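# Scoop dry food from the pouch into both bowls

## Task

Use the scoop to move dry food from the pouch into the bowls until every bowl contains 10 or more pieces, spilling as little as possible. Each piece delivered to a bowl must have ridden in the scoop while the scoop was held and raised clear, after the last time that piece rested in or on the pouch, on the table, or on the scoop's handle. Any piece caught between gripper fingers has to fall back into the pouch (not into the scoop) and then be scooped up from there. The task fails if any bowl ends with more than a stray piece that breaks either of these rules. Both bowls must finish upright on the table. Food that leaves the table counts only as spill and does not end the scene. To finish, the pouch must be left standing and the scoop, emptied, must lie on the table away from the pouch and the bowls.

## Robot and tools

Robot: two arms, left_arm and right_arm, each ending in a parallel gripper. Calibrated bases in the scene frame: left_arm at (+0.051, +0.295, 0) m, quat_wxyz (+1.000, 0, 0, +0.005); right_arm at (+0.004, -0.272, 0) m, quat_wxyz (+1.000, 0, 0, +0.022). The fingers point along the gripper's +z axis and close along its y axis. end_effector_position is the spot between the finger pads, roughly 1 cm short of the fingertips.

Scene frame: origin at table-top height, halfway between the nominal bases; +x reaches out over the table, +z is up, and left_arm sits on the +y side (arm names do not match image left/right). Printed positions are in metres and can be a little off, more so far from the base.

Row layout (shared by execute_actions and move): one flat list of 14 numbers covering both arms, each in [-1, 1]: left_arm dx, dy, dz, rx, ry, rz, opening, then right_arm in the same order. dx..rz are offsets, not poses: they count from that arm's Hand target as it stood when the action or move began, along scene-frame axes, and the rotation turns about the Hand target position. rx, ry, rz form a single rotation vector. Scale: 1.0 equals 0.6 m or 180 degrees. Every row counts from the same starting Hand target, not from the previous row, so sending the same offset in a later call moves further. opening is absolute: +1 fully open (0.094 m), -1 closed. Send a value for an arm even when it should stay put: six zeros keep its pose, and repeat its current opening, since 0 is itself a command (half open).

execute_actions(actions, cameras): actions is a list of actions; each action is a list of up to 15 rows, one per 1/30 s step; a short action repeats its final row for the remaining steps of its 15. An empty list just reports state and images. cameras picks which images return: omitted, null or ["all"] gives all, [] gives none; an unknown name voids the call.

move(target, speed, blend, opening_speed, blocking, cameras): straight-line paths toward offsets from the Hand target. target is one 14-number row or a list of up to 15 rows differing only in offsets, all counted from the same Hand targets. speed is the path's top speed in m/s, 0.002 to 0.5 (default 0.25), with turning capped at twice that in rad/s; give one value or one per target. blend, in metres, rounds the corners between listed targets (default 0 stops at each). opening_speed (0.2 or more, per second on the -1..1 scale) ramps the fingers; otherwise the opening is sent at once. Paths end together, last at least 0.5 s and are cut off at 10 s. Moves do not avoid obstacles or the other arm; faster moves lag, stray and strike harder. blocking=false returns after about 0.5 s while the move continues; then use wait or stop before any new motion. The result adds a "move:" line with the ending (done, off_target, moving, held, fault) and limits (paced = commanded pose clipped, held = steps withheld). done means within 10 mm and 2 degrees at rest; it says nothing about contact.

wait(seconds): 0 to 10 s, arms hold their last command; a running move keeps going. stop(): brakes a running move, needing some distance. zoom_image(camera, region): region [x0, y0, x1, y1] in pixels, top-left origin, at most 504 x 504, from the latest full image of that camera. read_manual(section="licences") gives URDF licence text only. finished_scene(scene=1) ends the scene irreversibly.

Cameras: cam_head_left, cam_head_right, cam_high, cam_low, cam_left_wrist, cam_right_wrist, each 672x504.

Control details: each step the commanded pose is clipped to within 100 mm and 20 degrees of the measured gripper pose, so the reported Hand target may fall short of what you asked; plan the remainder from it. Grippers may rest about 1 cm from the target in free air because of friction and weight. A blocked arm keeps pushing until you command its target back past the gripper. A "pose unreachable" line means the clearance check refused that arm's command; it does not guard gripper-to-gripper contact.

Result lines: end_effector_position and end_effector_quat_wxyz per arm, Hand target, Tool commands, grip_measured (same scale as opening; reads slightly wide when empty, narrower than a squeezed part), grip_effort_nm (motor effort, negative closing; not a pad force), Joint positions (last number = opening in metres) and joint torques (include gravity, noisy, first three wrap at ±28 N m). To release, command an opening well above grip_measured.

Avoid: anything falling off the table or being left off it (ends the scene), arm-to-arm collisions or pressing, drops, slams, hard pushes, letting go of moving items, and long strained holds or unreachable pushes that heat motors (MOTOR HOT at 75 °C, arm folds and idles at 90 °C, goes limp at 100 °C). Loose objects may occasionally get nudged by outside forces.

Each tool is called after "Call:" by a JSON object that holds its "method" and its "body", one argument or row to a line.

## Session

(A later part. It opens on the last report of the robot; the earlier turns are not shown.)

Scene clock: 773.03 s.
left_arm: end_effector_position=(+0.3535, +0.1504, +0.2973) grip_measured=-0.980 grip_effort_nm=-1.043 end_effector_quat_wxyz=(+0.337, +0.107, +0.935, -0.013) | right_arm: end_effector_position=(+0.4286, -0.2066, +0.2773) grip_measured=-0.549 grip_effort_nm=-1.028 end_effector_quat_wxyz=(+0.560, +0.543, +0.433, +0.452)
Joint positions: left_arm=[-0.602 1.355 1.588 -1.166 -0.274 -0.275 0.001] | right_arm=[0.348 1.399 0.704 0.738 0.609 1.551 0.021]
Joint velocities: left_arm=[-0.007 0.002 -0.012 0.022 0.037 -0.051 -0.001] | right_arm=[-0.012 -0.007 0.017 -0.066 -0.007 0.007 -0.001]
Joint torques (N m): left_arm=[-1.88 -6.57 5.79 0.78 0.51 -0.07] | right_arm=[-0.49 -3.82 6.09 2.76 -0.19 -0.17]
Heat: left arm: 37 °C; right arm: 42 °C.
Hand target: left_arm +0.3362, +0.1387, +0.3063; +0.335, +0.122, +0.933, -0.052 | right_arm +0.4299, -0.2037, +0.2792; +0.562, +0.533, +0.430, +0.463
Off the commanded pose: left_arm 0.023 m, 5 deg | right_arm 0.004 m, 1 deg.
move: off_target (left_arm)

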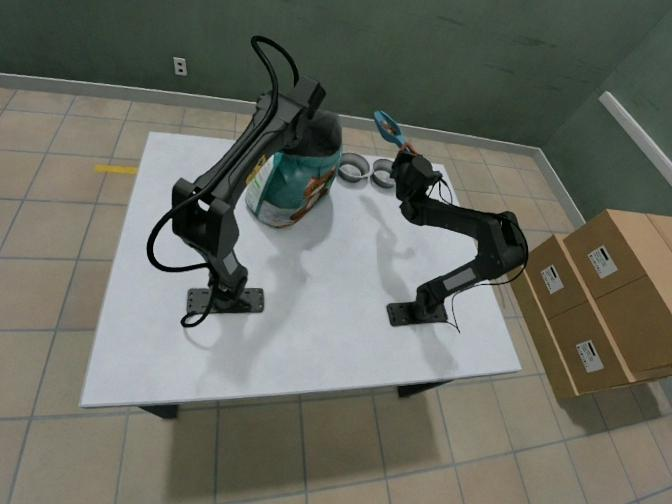

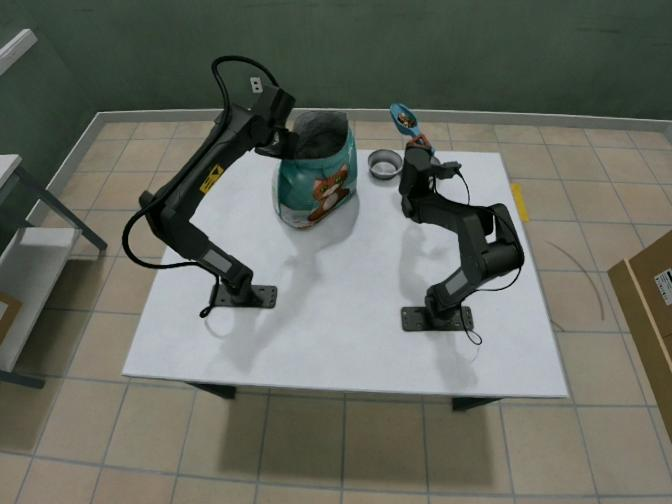

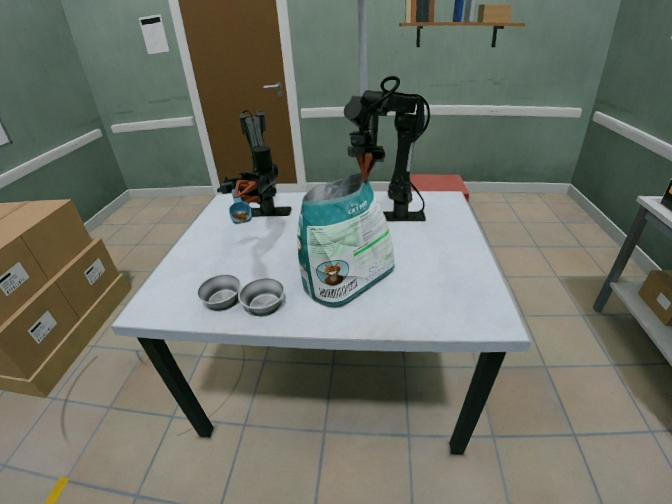

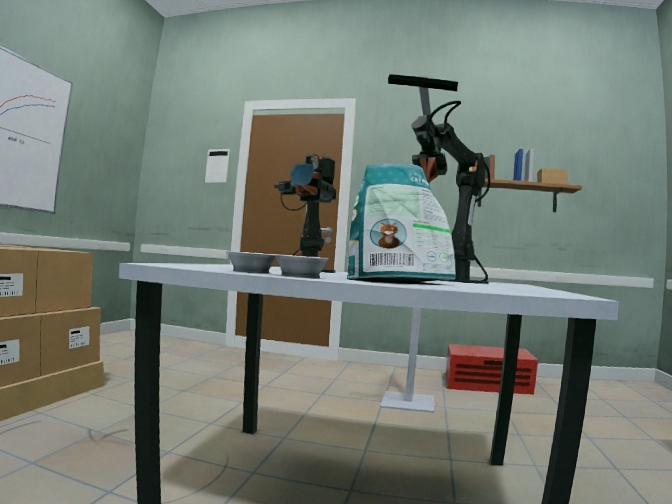

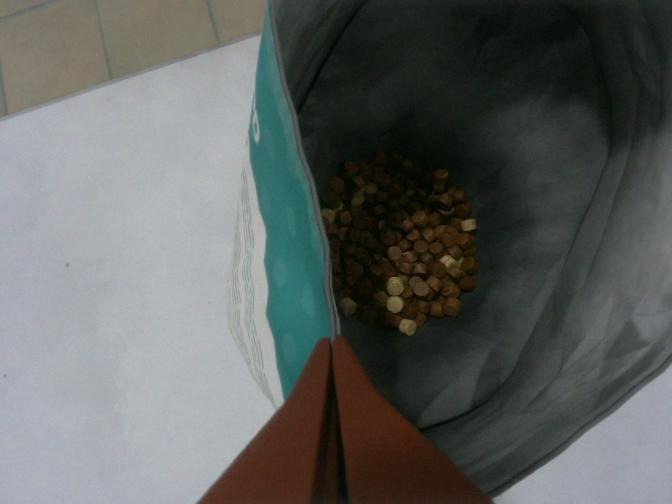

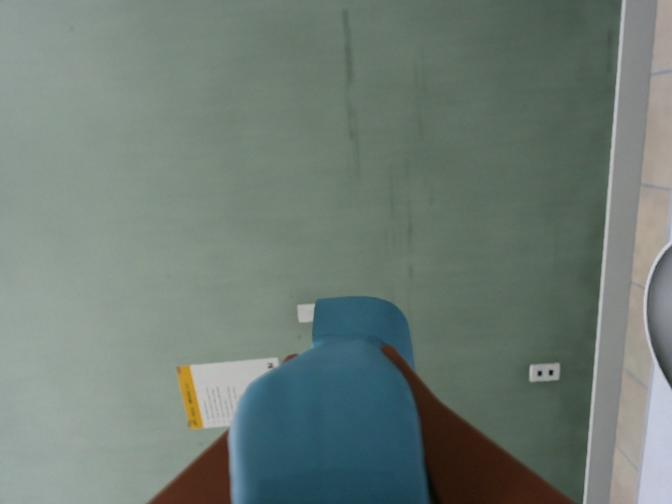

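Call:
{"method": "move", "body": {
  "target": [0,0,0,0,0,0,-1,0.0135,0.007,-0.132,-0.0343,0.1056,0,-0.979],
  "speed": 0.1,
  "cameras": ["cam_head_left","cam_head_right","cam_high","cam_low","cam_right_wrist"]
}}

Call:
{"method": "zoom_image", "body": {
  "camera": "cam_high",
  "region": [180, 170, 320, 330]
}}

Call:
{"method": "zoom_image", "body": {
  "camera": "cam_head_right",
  "region": [350, 90, 470, 210]
}}

Scene clock: 784.97 s.
left_arm: end_effector_position=(+0.3535, +0.1504, +0.2973) grip_measured=-0.980 grip_effort_nm=-1.038 end_effector_quat_wxyz=(+0.337, +0.107, +0.935, -0.013) | right_arm: end_effector_position=(+0.4327, -0.2024, +0.2016) grip_measured=-0.549 grip_effort_nm=-1.028 end_effector_quat_wxyz=(+0.521, +0.569, +0.530, +0.352)
Joint positions: left_arm=[-0.602 1.355 1.588 -1.166 -0.274 -0.275 0.001] | right_arm=[0.352 1.471 0.714 0.499 0.607 1.565 0.021]
Joint velocities: left_arm=[-0.002 -0.002 -0.007 0.022 0.022 -0.095 0.002] | right_arm=[-0.002 0.012 0.007 -0.051 0.037 0.066 -0.001]
Joint torques (N m): left_arm=[-1.88 -6.57 5.75 0.75 0.53 -0.09] | right_arm=[-0.31 -4.4 9.87 1.64 -0.05 0.05]
Heat: left arm: 37 °C; right arm: 44 °C.
Hand target: left_arm +0.3362, +0.1387, +0.3063; +0.335, +0.122, +0.933, -0.052 | right_arm +0.4377, -0.2005, +0.2001; +0.512, +0.572, +0.541, +0.344
Off the commanded pose: left_arm 0.023 m, 5 deg | right_arm 0.006 m, 2 deg.
move: off_target (left_arm)
Images, in order (width x height): cam_head_left 672x504, cam_head_right 672x504, cam_high 672x504, cam_low 672x504, cam_right_wrist 672x504.

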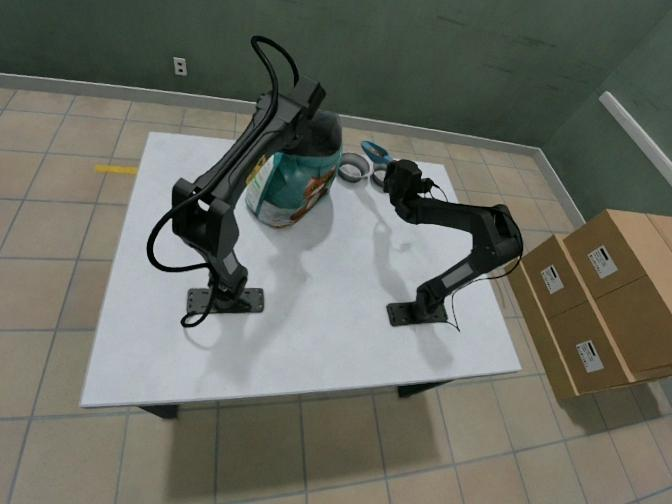

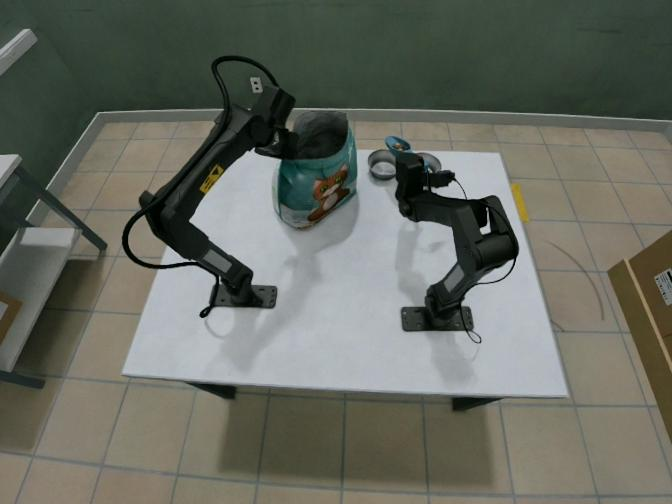

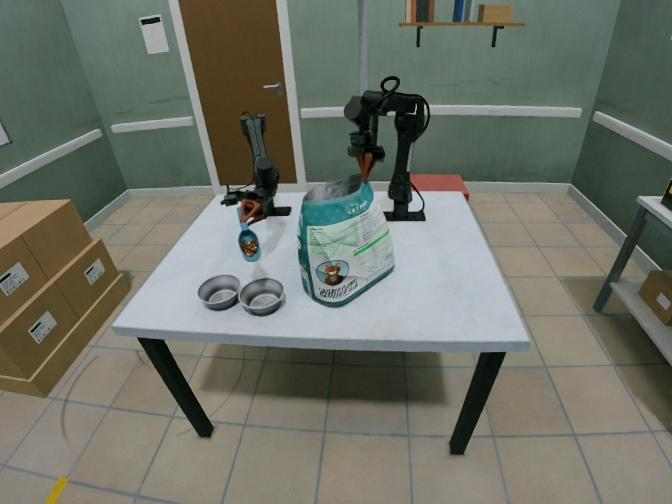

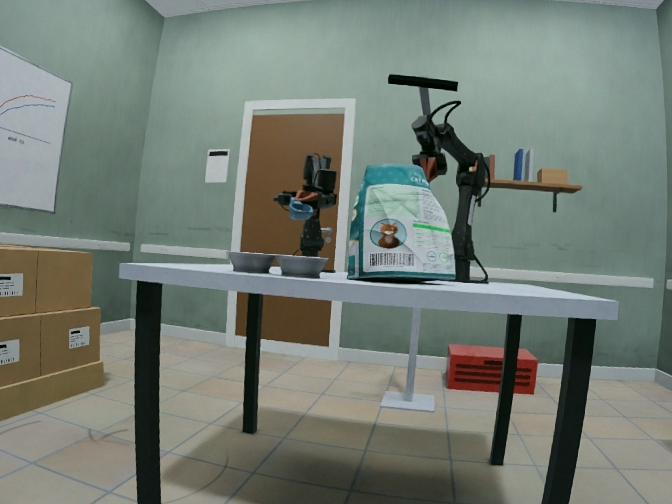

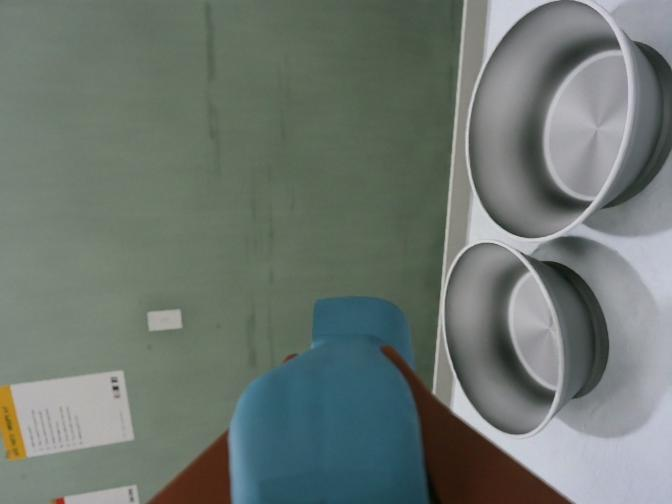

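Scaled by 3.150.

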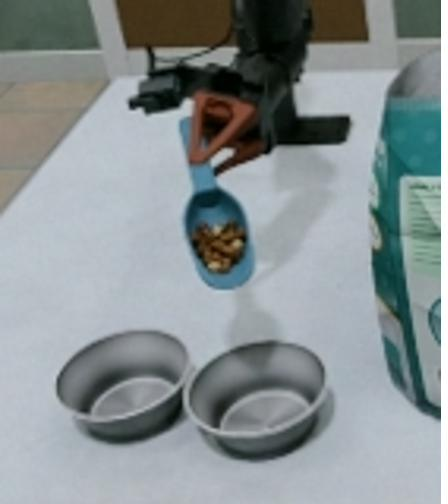

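Scaled by 4.200.

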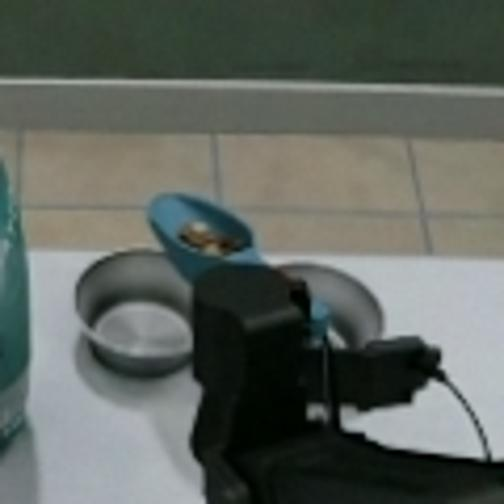

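Call:
{"method": "move", "body": {
  "target": [
    [0,0,0,0,0,0,-1,0.001,0.0475,-0.0585,-0.0172,0.0528,0,-0.979],
    [0,0,0,0,0,0,-1,0.0705,0.069,-0.02,-0.0601,0.185,0,-0.979]
  ],
  "speed": 0.12,
  "blend": 0.01,
  "cameras": ["cam_head_left","cam_head_right","cam_high","cam_right_wrist"]
}}

Call:
{"method": "zoom_image", "body": {
  "camera": "cam_high",
  "region": [180, 190, 320, 330]
}}

Call:
{"method": "zoom_image", "body": {
  "camera": "cam_head_right",
  "region": [350, 90, 470, 210]
}}

Scene clock: 813.20 s.
left_arm: end_effector_position=(+0.3535, +0.1504, +0.2973) grip_measured=-0.980 grip_effort_nm=-1.048 end_effector_quat_wxyz=(+0.337, +0.107, +0.935, -0.013) | right_arm: end_effector_position=(+0.4792, -0.1554, +0.1923) grip_measured=-0.549 grip_effort_nm=-1.033 end_effector_quat_wxyz=(+0.399, +0.592, +0.688, +0.127)
Joint positions: left_arm=[-0.602 1.355 1.588 -1.166 -0.274 -0.275 0.001] | right_arm=[0.406 1.857 1.584 -0.64 0.609 1.656 0.021]
Joint velocities: left_arm=[0.002 -0.027 -0.007 -0.066 -0.022 0.022 -0.001] | right_arm=[0.002 -0.007 -0.007 -0.007 -0.022 -0.051 -0.001]
Joint torques (N m): left_arm=[-1.85 -6.58 5.94 0.76 0.51 -0.08] | right_arm=[-0.55 -7.19 10.03 1.03 0.21 0.04]
Heat: left arm: 37 °C; right arm: 44 °C.
Hand target: left_arm +0.3362, +0.1387, +0.3063; +0.335, +0.122, +0.933, -0.052 | right_arm +0.4802, -0.1589, +0.1883; +0.389, +0.596, +0.693, +0.113
Off the commanded pose: left_arm 0.023 m, 5 deg | right_arm 0.006 m, 2 deg.
move: off_target (left_arm)
Images, in order (width x height): cam_head_left 672x504, cam_head_right 672x504, cam_high 672x504, cam_right_wrist 672x504.

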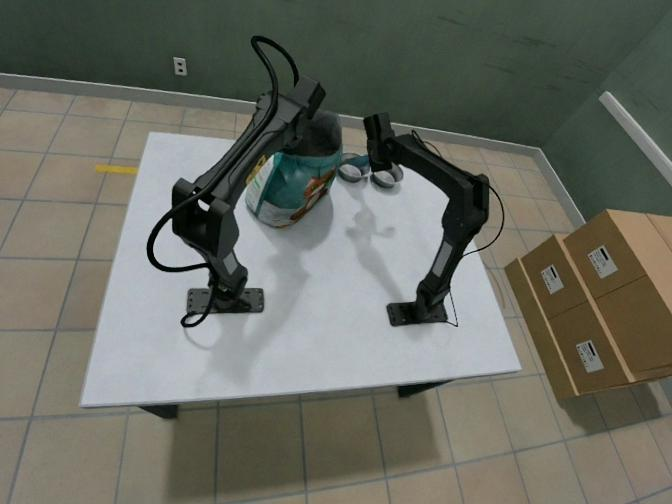

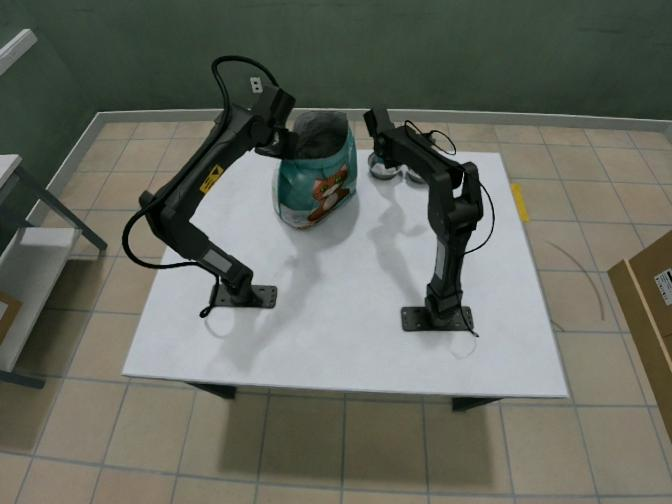

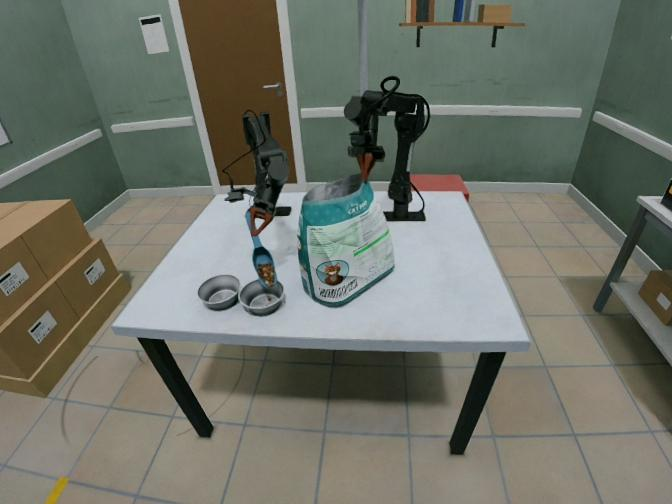

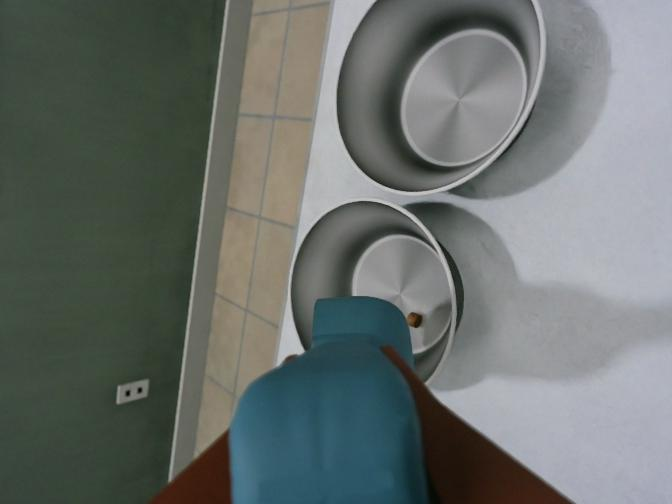

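Scaled by 3.600.

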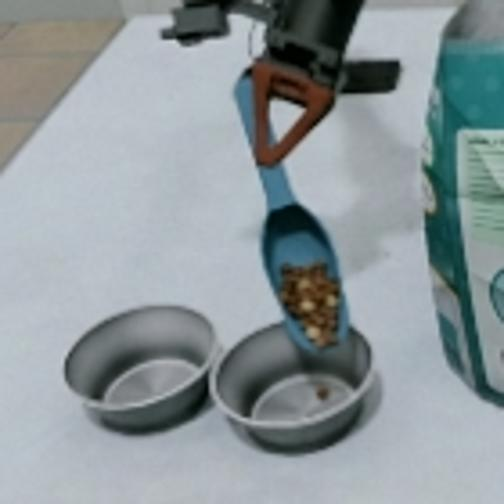

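Scaled by 4.200.

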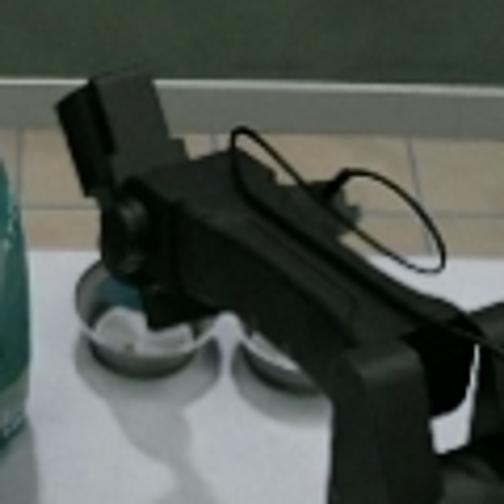

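Call:
{"method": "move", "body": {
  "target": [0,0,0,0,0,0,-1,0.018,0.007,0.012,-0.0086,0.0264,0,-0.979],
  "speed": 0.1,
  "cameras": ["cam_high","cam_right_wrist"]
}}

Call:
{"method": "zoom_image", "body": {
  "camera": "cam_high",
  "region": [190, 230, 300, 330]
}}

Scene clock: 818.73 s.
left_arm: end_effector_position=(+0.3535, +0.1504, +0.2973) grip_measured=-0.980 grip_effort_nm=-1.038 end_effector_quat_wxyz=(+0.337, +0.107, +0.935, -0.013) | right_arm: end_effector_position=(+0.4906, -0.1498, +0.2008) grip_measured=-0.549 grip_effort_nm=-1.033 end_effector_quat_wxyz=(+0.379, +0.591, +0.706, +0.094)
Joint positions: left_arm=[-0.602 1.355 1.588 -1.166 -0.274 -0.275 0.001] | right_arm=[0.403 1.972 1.82 -0.848 0.598 1.658 0.021]
Joint velocities: left_arm=[-0.017 0.017 -0.002 0.022 0.022 0.022 0] | right_arm=[0.002 -0.007 -0.022 0.081 0.037 0.007 0]
Joint torques (N m): left_arm=[-1.74 -6.52 5.75 0.76 0.52 -0.13] | right_arm=[-0.57 -7.9 9.91 0.91 0.23 -0.02]
Heat: left arm: 37 °C; right arm: 44 °C.
Hand target: left_arm +0.3362, +0.1387, +0.3063; +0.335, +0.122, +0.933, -0.052 | right_arm +0.4912, -0.1544, +0.1955; +0.369, +0.595, +0.710, +0.078
Off the commanded pose: left_arm 0.023 m, 5 deg | right_arm 0.007 m, 2 deg.
move: off_target (left_arm)
Images, in order (width x height): cam_high 672x504, cam_right_wrist 672x504.

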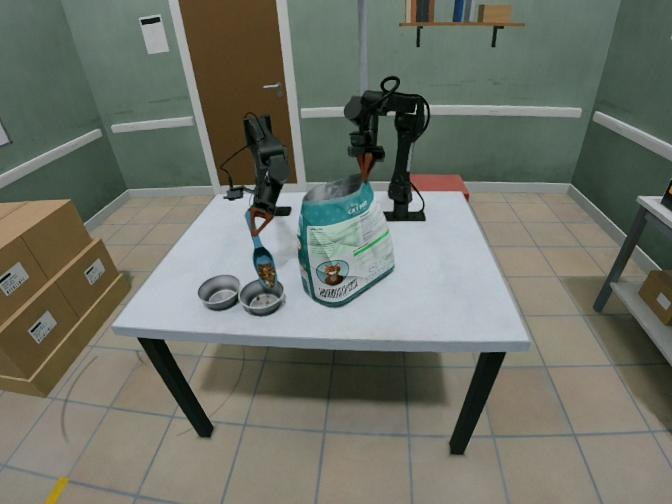

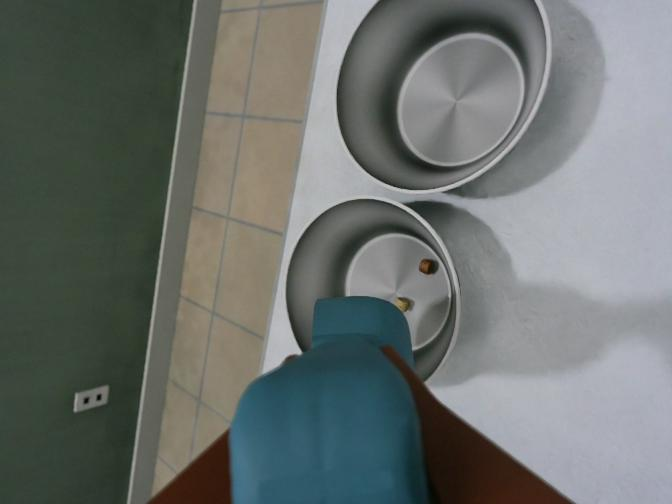

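Scaled by 4.582.

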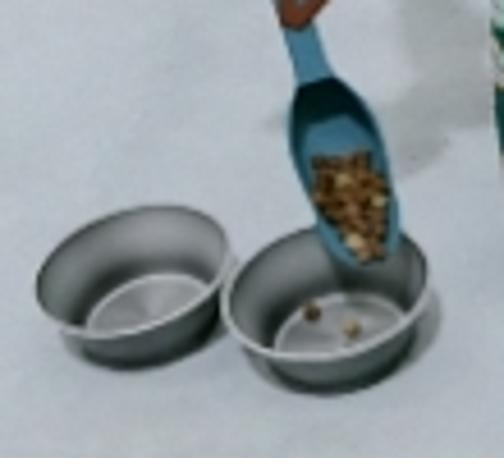

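Call:
{"method": "move", "body": {
  "target": [0,0,0,0,0,0,-1,0.0215,0.006,0.011,-0.0103,0.0317,0,-0.979],
  "speed": 0.1,
  "cameras": ["cam_high","cam_right_wrist"]
}}

Call:
{"method": "zoom_image", "body": {
  "camera": "cam_high",
  "region": [190, 230, 300, 330]
}}

Scene clock: 824.60 s.
left_arm: end_effector_position=(+0.3535, +0.1504, +0.2973) grip_measured=-0.980 grip_effort_nm=-1.043 end_effector_quat_wxyz=(+0.337, +0.107, +0.935, -0.013) | right_arm: end_effector_position=(+0.5054, -0.1491, +0.2108) grip_measured=-0.549 grip_effort_nm=-1.033 end_effector_quat_wxyz=(+0.355, +0.591, +0.722, +0.053)
Joint positions: left_arm=[-0.602 1.355 1.588 -1.166 -0.274 -0.275 0.001] | right_arm=[0.387 2.149 2.173 -1.123 0.585 1.659 0.021]
Joint velocities: left_arm=[-0.012 0.012 -0.002 0.007 -0.095 -0.022 0.001] | right_arm=[-0.007 -0.032 -0.032 -0.007 0.066 -0.066 -0.001]
Joint torques (N m): left_arm=[-1.84 -6.49 5.83 0.7 0.48 -0.08] | right_arm=[-0.43 -8.58 9.39 0.74 0.24 0.04]
Heat: left arm: 37 °C; right arm: 44 °C.
Hand target: left_arm +0.3362, +0.1387, +0.3063; +0.335, +0.122, +0.933, -0.052 | right_arm +0.5043, -0.1506, +0.2023; +0.343, +0.592, +0.728, +0.037
Off the commanded pose: left_arm 0.023 m, 5 deg | right_arm 0.009 m, 2 deg.
move: off_target (left_arm)
Images, in order (width x height): cam_high 672x504, cam_right_wrist 672x504.

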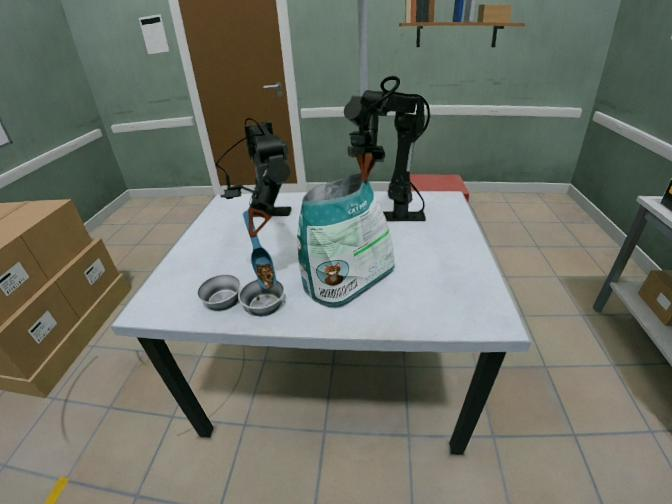

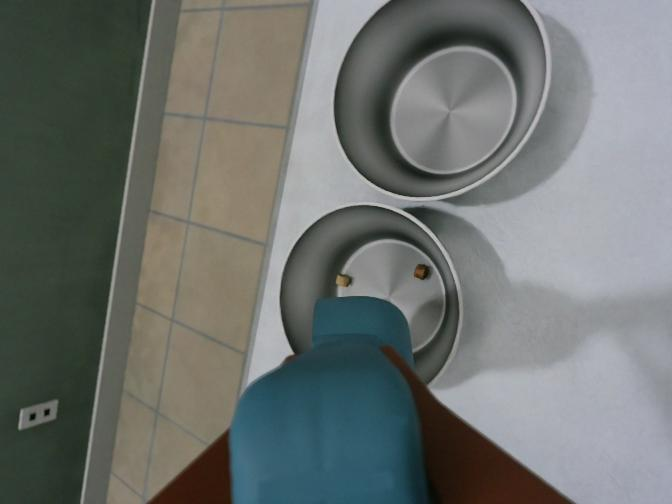

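Scaled by 4.582.

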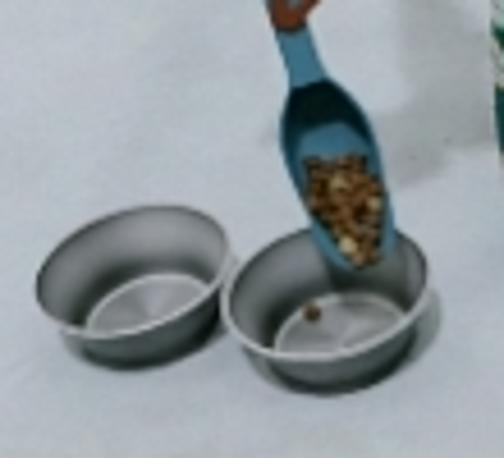

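Call:
{"method": "move", "body": {
  "target": [0,0,0,0,0,0,-1,-0.017,-0.017,-0.017,-0.079,-0.0248,0.1445,-0.979],
  "speed": 0.1,
  "cameras": ["cam_high","cam_right_wrist"]
}}

Call:
{"method": "zoom_image", "body": {
  "camera": "cam_high",
  "region": [190, 230, 300, 330]
}}

Scene clock: 840.83 s.
left_arm: end_effector_position=(+0.3535, +0.1504, +0.2973) grip_measured=-0.980 grip_effort_nm=-1.038 end_effector_quat_wxyz=(+0.337, +0.107, +0.935, -0.013) | right_arm: end_effector_position=(+0.4967, -0.1590, +0.1779) grip_measured=-0.549 grip_effort_nm=-1.028 end_effector_quat_wxyz=(+0.414, +0.369, +0.832, +0.034)
Joint positions: left_arm=[-0.602 1.355 1.588 -1.166 -0.274 -0.275 0.001] | right_arm=[0.361 1.885 1.56 -0.541 0.535 1.039 0.021]
Joint velocities: left_arm=[0.002 0.002 -0.002 -0.037 0.007 0.022 0] | right_arm=[-0.012 -0.002 -0.017 -0.037 -0.051 -0.081 0]
Joint torques (N m): left_arm=[-1.81 -6.52 5.82 0.75 0.51 -0.06] | right_arm=[-0.65 -13.05 5.6 1.85 0.12 -0.2]
Heat: left arm: 37 °C; right arm: 43 °C.
Hand target: left_arm +0.3362, +0.1387, +0.3063; +0.335, +0.122, +0.933, -0.052 | right_arm +0.4937, -0.1611, +0.1917; +0.423, +0.366, +0.828, +0.047
Off the commanded pose: left_arm 0.023 m, 5 deg | right_arm 0.015 m, 2 deg.
move: off_target (left_arm, right_arm)
Images, in order (width x height): cam_high 672x504, cam_right_wrist 672x504.

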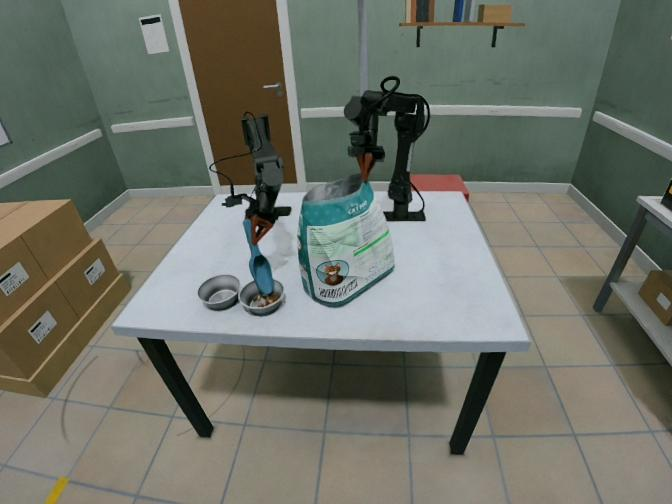

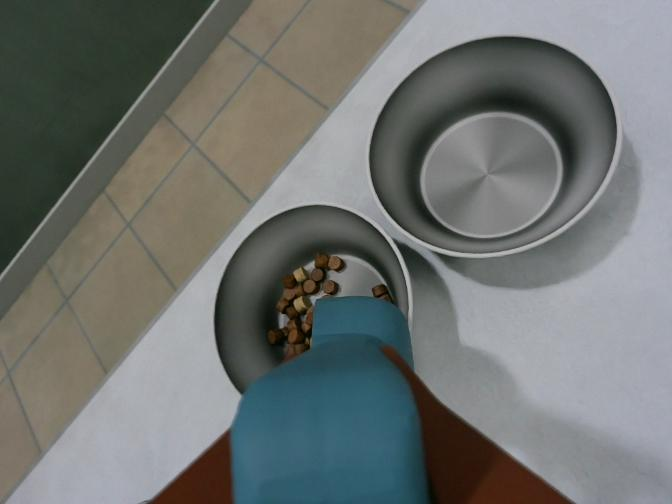

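Scaled by 4.582.

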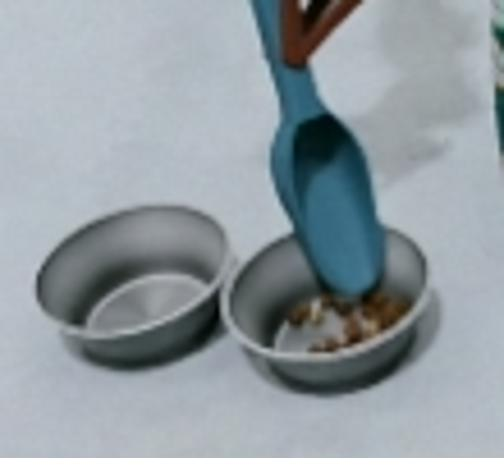

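Call:
{"method": "move", "body": {
  "target": [
    [0,0,0,0,0,0,-1,-0.056,-0.048,0.247,0,0,0,-0.979],
    [0,0,0,0,0,0,-1,-0.181,-0.0315,0.3805,0.0952,-0.094,0.2839,-0.979],
    [0,0,0,0,0,0,-1,-0.176,0.2085,0.387,0.0952,-0.094,0.2839,-0.979]
  ],
  "speed": 0.16,
  "blend": 0.03
}}

Call:
{"method": "zoom_image", "body": {
  "camera": "cam_high",
  "region": [190, 200, 330, 330]
}}

Scene clock: 868.70 s.
left_arm: end_effector_position=(+0.3535, +0.1504, +0.2973) grip_measured=-0.980 grip_effort_nm=-1.038 end_effector_quat_wxyz=(+0.337, +0.107, +0.935, -0.013) | right_arm: end_effector_position=(+0.3798, -0.0367, +0.4006) grip_measured=-0.549 grip_effort_nm=-1.028 end_effector_quat_wxyz=(+0.381, +0.023, +0.841, +0.384)
Joint positions: left_arm=[-0.602 1.355 1.588 -1.166 -0.274 -0.275 0.001] | right_arm=[0.4 1.506 1.774 -0.716 -0.289 0.681 0.021]
Joint velocities: left_arm=[0.007 -0.027 0.002 -0.037 -0.037 -0.037 0.001] | right_arm=[-0.012 0.017 -0.012 -0.022 -0.081 0.007 -0.001]
Joint torques (N m): left_arm=[-1.74 -6.54 5.75 0.73 0.5 -0.09] | right_arm=[0.27 -4.66 9.55 2.79 0.11 0.02]
Heat: left arm: 37 °C; right arm: 47 °C.
Hand target: left_arm +0.3362, +0.1387, +0.3063; +0.335, +0.122, +0.933, -0.052 | right_arm +0.3883, -0.0352, +0.4228; +0.412, +0.022, +0.821, +0.393
Off the commanded pose: left_arm 0.023 m, 5 deg | right_arm 0.025 m, 5 deg.
move: off_target (left_arm, right_arm)

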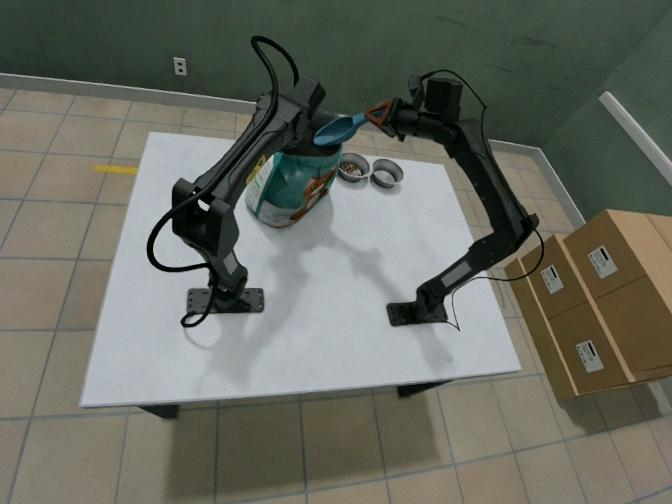

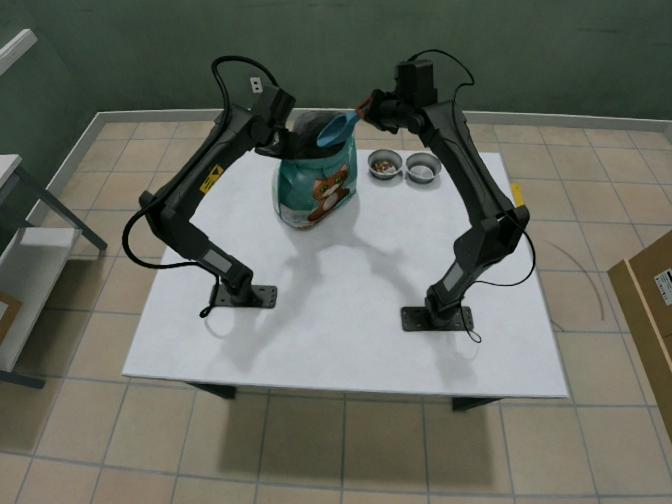

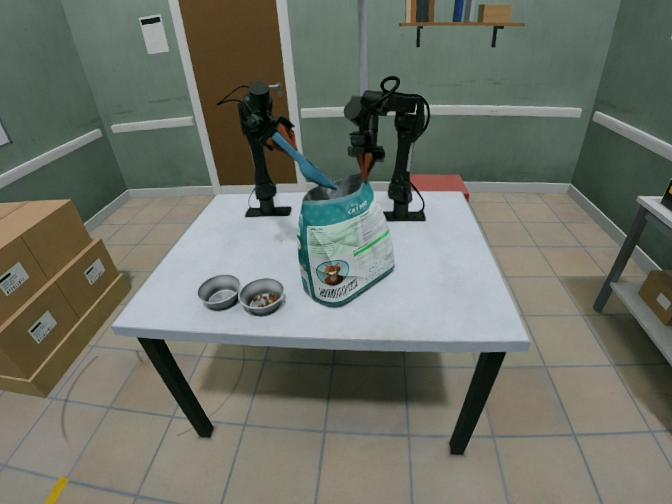

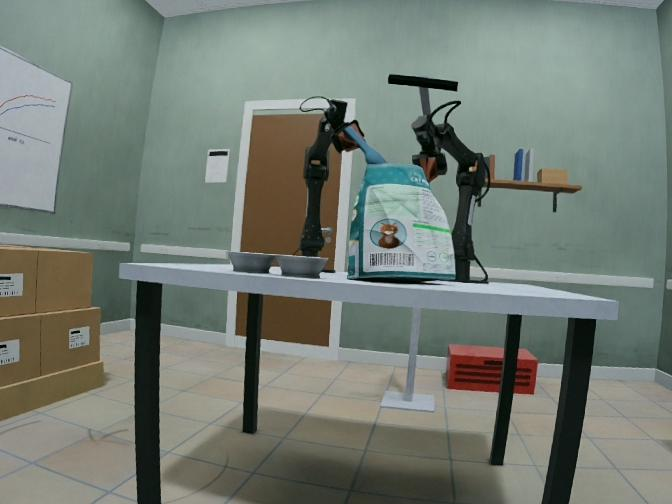

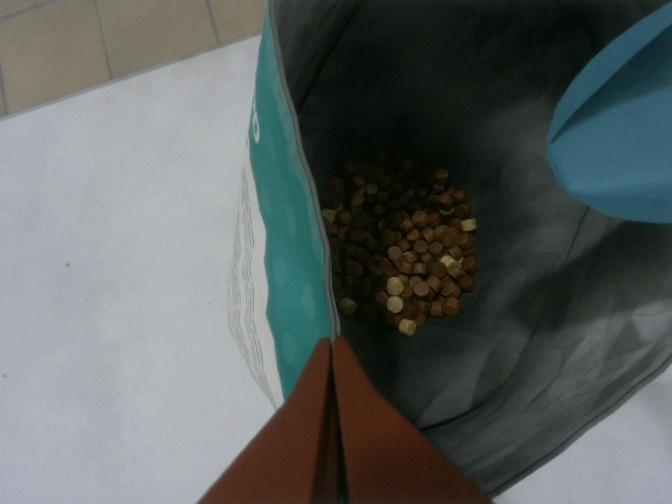

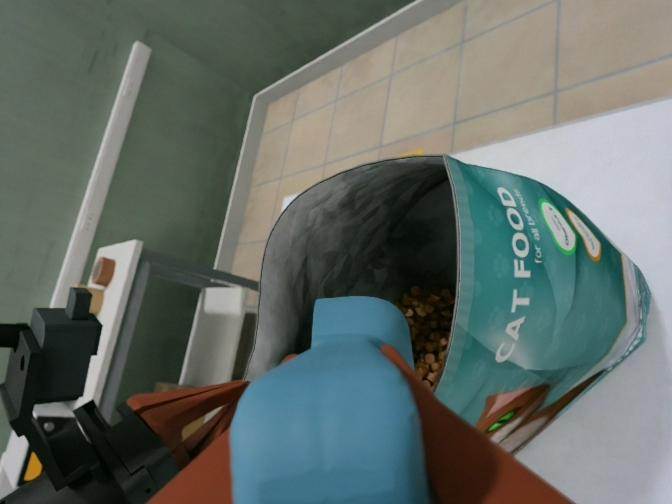

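Scaled by 3.600.

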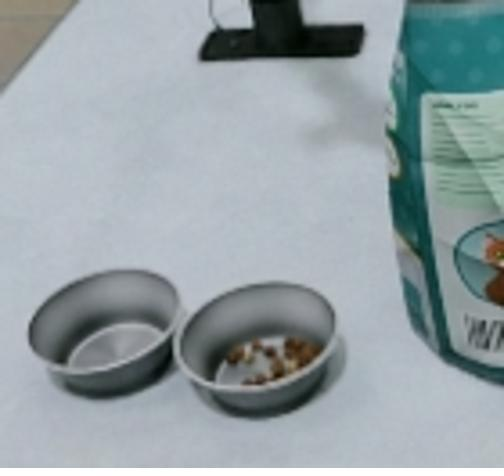

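Call:
{"method": "move", "body": {
  "target": [
    [0,0,0,0,0,0,-1,0,0.094,-0.08,-0.1117,-0.0265,0.0471,-0.979],
    [0,0,0,0,0,0,-1,-0.005,0.113,-0.18,-0.1117,-0.0265,0.0471,-0.979],
    [0,0,0,0,0,0,-1,0.043,0.125,-0.19,-0.1944,-0.0345,0.0959,-0.979],
    [0,0,0,0,0,0,-1,0.053,0.12,-0.268,-0.1944,-0.0345,0.0959,-0.979]
  ],
  "speed": 0.09,
  "blend": 0.01,
  "cameras": ["cam_left_wrist","cam_right_wrist"]
}}

Call:
{"method": "zoom_image", "body": {
  "camera": "cam_left_wrist",
  "region": [300, 60, 600, 340]
}}

Scene clock: 886.17 s.
left_arm: end_effector_position=(+0.3530, +0.1494, +0.2972) grip_measured=-0.980 grip_effort_nm=-1.043 end_effector_quat_wxyz=(+0.336, +0.108, +0.936, -0.015) | right_arm: end_effector_position=(+0.4175, +0.0504, +0.2747) grip_measured=-0.549 grip_effort_nm=-1.028 end_effector_quat_wxyz=(+0.389, -0.249, +0.862, +0.209)
Joint positions: left_arm=[-0.604 1.355 1.588 -1.166 -0.271 -0.275 0.001] | right_arm=[0.576 1.81 1.776 -0.629 -0.121 0.117 0.021]
Joint velocities: left_arm=[0.007 -0.002 0.002 -0.081 -0.022 -0.051 0.001] | right_arm=[-0.007 0.017 -0.017 -0.051 -0.022 0.051 -0.001]
Joint torques (N m): left_arm=[-1.65 -6.37 5.79 0.75 0.52 -0.08] | right_arm=[-0.9 -9.36 4.67 1.85 0.27 -0.24]
Heat: left arm: 37 °C; right arm: 42 °C.
Hand target: left_arm +0.3362, +0.1388, +0.3063; +0.335, +0.122, +0.933, -0.051 | right_arm +0.4206, +0.0357, +0.2620; +0.381, -0.244, +0.872, +0.185
Off the commanded pose: left_arm 0.022 m, 4 deg | right_arm 0.019 m, 3 deg.
move: off_target (left_arm, right_arm)
Images, in order (width x height): cam_left_wrist 672x504, cam_right_wrist 672x504.

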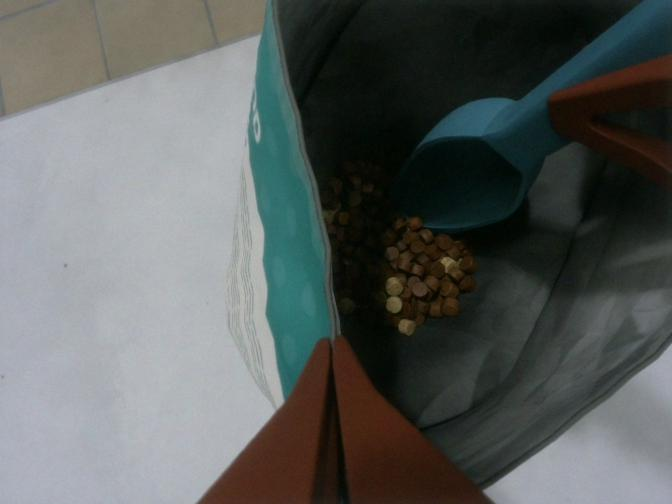

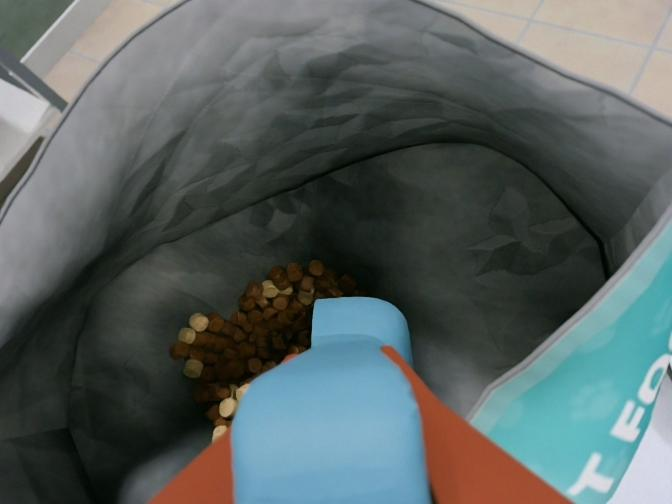

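Scaled by 1.680.

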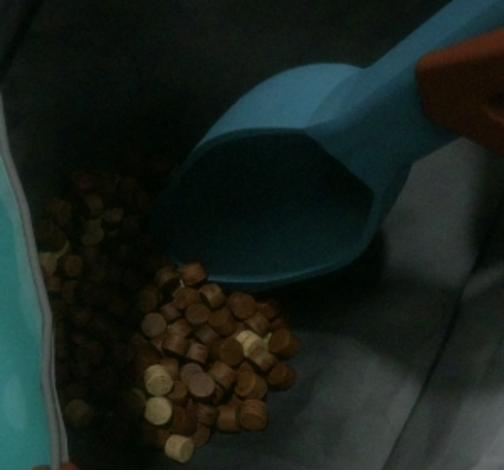

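Call:
{"method": "move", "body": {
  "target": [0,0,0,0,0,0,-1,-0.033,0.0485,-0.012,0.085,0.0913,-0.1066,-0.979],
  "speed": 0.08,
  "cameras": ["cam_left_wrist"]
}}

Call:
{"method": "move", "body": {
  "target": [0,0,0,0,0,0,-1,-0.035,0.033,-0.008,0.058,0.0003,-0.0346,-0.979],
  "speed": 0.08,
  "cameras": ["cam_left_wrist"]
}}

Call:
{"method": "move", "body": {
  "target": [0,0,0,0,0,0,-1,0.031,-0.032,0.0205,0.1272,0.0997,-0.1093,-0.979],
  "speed": 0.09,
  "cameras": ["cam_left_wrist"]
}}

Scene clock: 896.40 s.
left_arm: end_effector_position=(+0.3527, +0.1486, +0.2970) grip_measured=-0.980 grip_effort_nm=-1.043 end_effector_quat_wxyz=(+0.335, +0.109, +0.936, -0.017) | right_arm: end_effector_position=(+0.4108, +0.0598, +0.2740) grip_measured=-0.549 grip_effort_nm=-1.028 end_effector_quat_wxyz=(+0.338, -0.012, +0.898, +0.280)
Joint positions: left_arm=[-0.604 1.355 1.588 -1.166 -0.266 -0.275 0.001] | right_arm=[0.631 1.81 1.776 -0.629 -0.024 0.66 0.021]
Joint velocities: left_arm=[-0.002 0.002 -0.007 0.022 -0.037 0.007 -0.001] | right_arm=[-0.002 -0.007 0.002 -0.007 0.037 0.022 0]
Joint torques (N m): left_arm=[-1.84 -6.46 5.79 0.76 0.41 -0.12] | right_arm=[1.17 -7.13 7.53 1.41 0.03 0.09]
Heat: left arm: 37 °C; right arm: 43 °C.
Hand target: left_arm +0.3362, +0.1388, +0.3063; +0.335, +0.122, +0.933, -0.051 | right_arm +0.4006, +0.0646, +0.2546; +0.308, -0.015, +0.914, +0.265
Off the commanded pose: left_arm 0.021 m, 4 deg | right_arm 0.022 m, 4 deg.
move: off_target (left_arm, right_arm)
Images, in order (width x height): cam_left_wrist 672x504.

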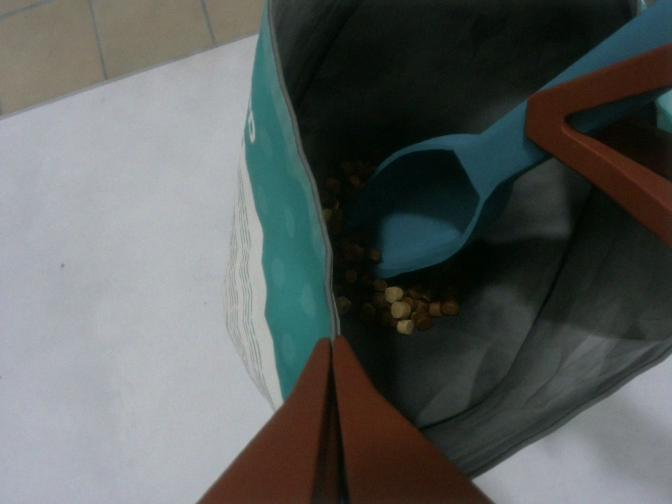

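Scene clock: 898.40 s.
left_arm: end_effector_position=(+0.3527, +0.1495, +0.2964) grip_measured=-0.980 grip_effort_nm=-1.053 end_effector_quat_wxyz=(+0.335, +0.108, +0.936, -0.015) | right_arm: end_effector_position=(+0.4023, +0.0614, +0.2577) grip_measured=-0.549 grip_effort_nm=-1.028 end_effector_quat_wxyz=(+0.354, +0.078, +0.882, +0.301)
Joint positions: left_arm=[-0.604 1.355 1.587 -1.167 -0.27 -0.275 0.001] | right_arm=[0.684 1.741 1.581 -0.448 0.092 0.856 0.021]
Joint velocities: left_arm=[-0.002 -0.007 -0.022 0.051 0.007 0.11 0] | right_arm=[-0.007 0.002 -0.007 -0.051 0.037 0.022 0]
Joint torques (N m): left_arm=[-1.81 -6.38 5.89 0.77 0.45 -0.11] | right_arm=[2.77 -9.06 4.86 2.27 -0.55 0.36]
Heat: left arm: 37 °C; right arm: 43 °C.
Hand target: left_arm +0.3362, +0.1388, +0.3063; +0.335, +0.122, +0.933, -0.051 | right_arm +0.3795, +0.0841, +0.2495; +0.321, +0.063, +0.885, +0.330
Off the commanded pose: left_arm 0.022 m, 5 deg | right_arm 0.033 m, 5 deg.
move: off_target (left_arm, right_arm)
Images, in order (width x height): cam_left_wrist 672x504.

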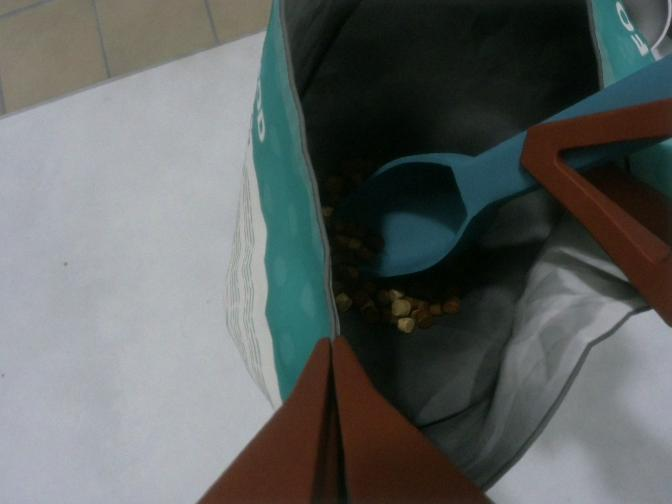

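Scene clock: 902.70 s.
left_arm: end_effector_position=(+0.3530, +0.1501, +0.2966) grip_measured=-0.980 grip_effort_nm=-1.048 end_effector_quat_wxyz=(+0.335, +0.108, +0.936, -0.013) | right_arm: end_effector_position=(+0.4082, +0.0471, +0.2508) grip_measured=-0.549 grip_effort_nm=-1.023 end_effector_quat_wxyz=(+0.247, +0.319, +0.834, +0.375)
Joint positions: left_arm=[-0.604 1.355 1.587 -1.167 -0.274 -0.275 0.001] | right_arm=[0.641 1.741 1.581 -0.48 0.049 1.39 0.021]
Joint velocities: left_arm=[-0.002 -0.012 -0.002 -0.081 0.007 -0.022 0] | right_arm=[0.002 -0.007 0.007 0.022 -0.051 -0.081 0]
Joint torques (N m): left_arm=[-1.85 -6.42 5.85 0.77 0.53 -0.08] | right_arm=[0.53 -9.8 6.04 2.63 -0.74 0.85]
Heat: left arm: 37 °C; right arm: 43 °C.
Hand target: left_arm +0.3362, +0.1388, +0.3063; +0.335, +0.122, +0.933, -0.051 | right_arm +0.3981, +0.0651, +0.2619; +0.213, +0.323, +0.818, +0.425
Off the commanded pose: left_arm 0.023 m, 5 deg | right_arm 0.023 m, 7 deg.
move: off_target (left_arm, right_arm)
Images, in order (width x height): cam_left_wrist 672x504.

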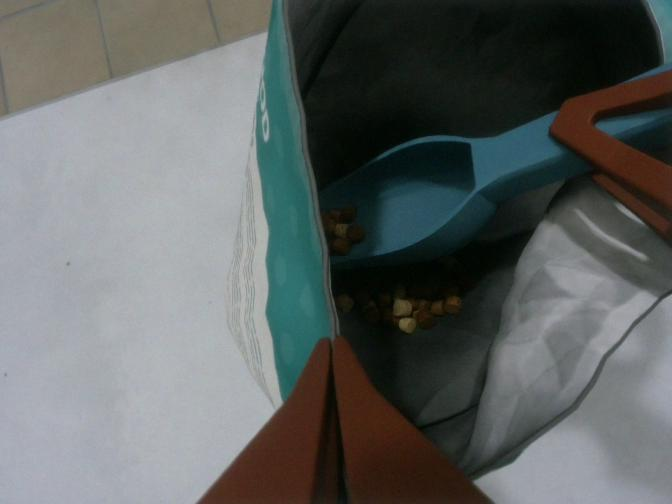

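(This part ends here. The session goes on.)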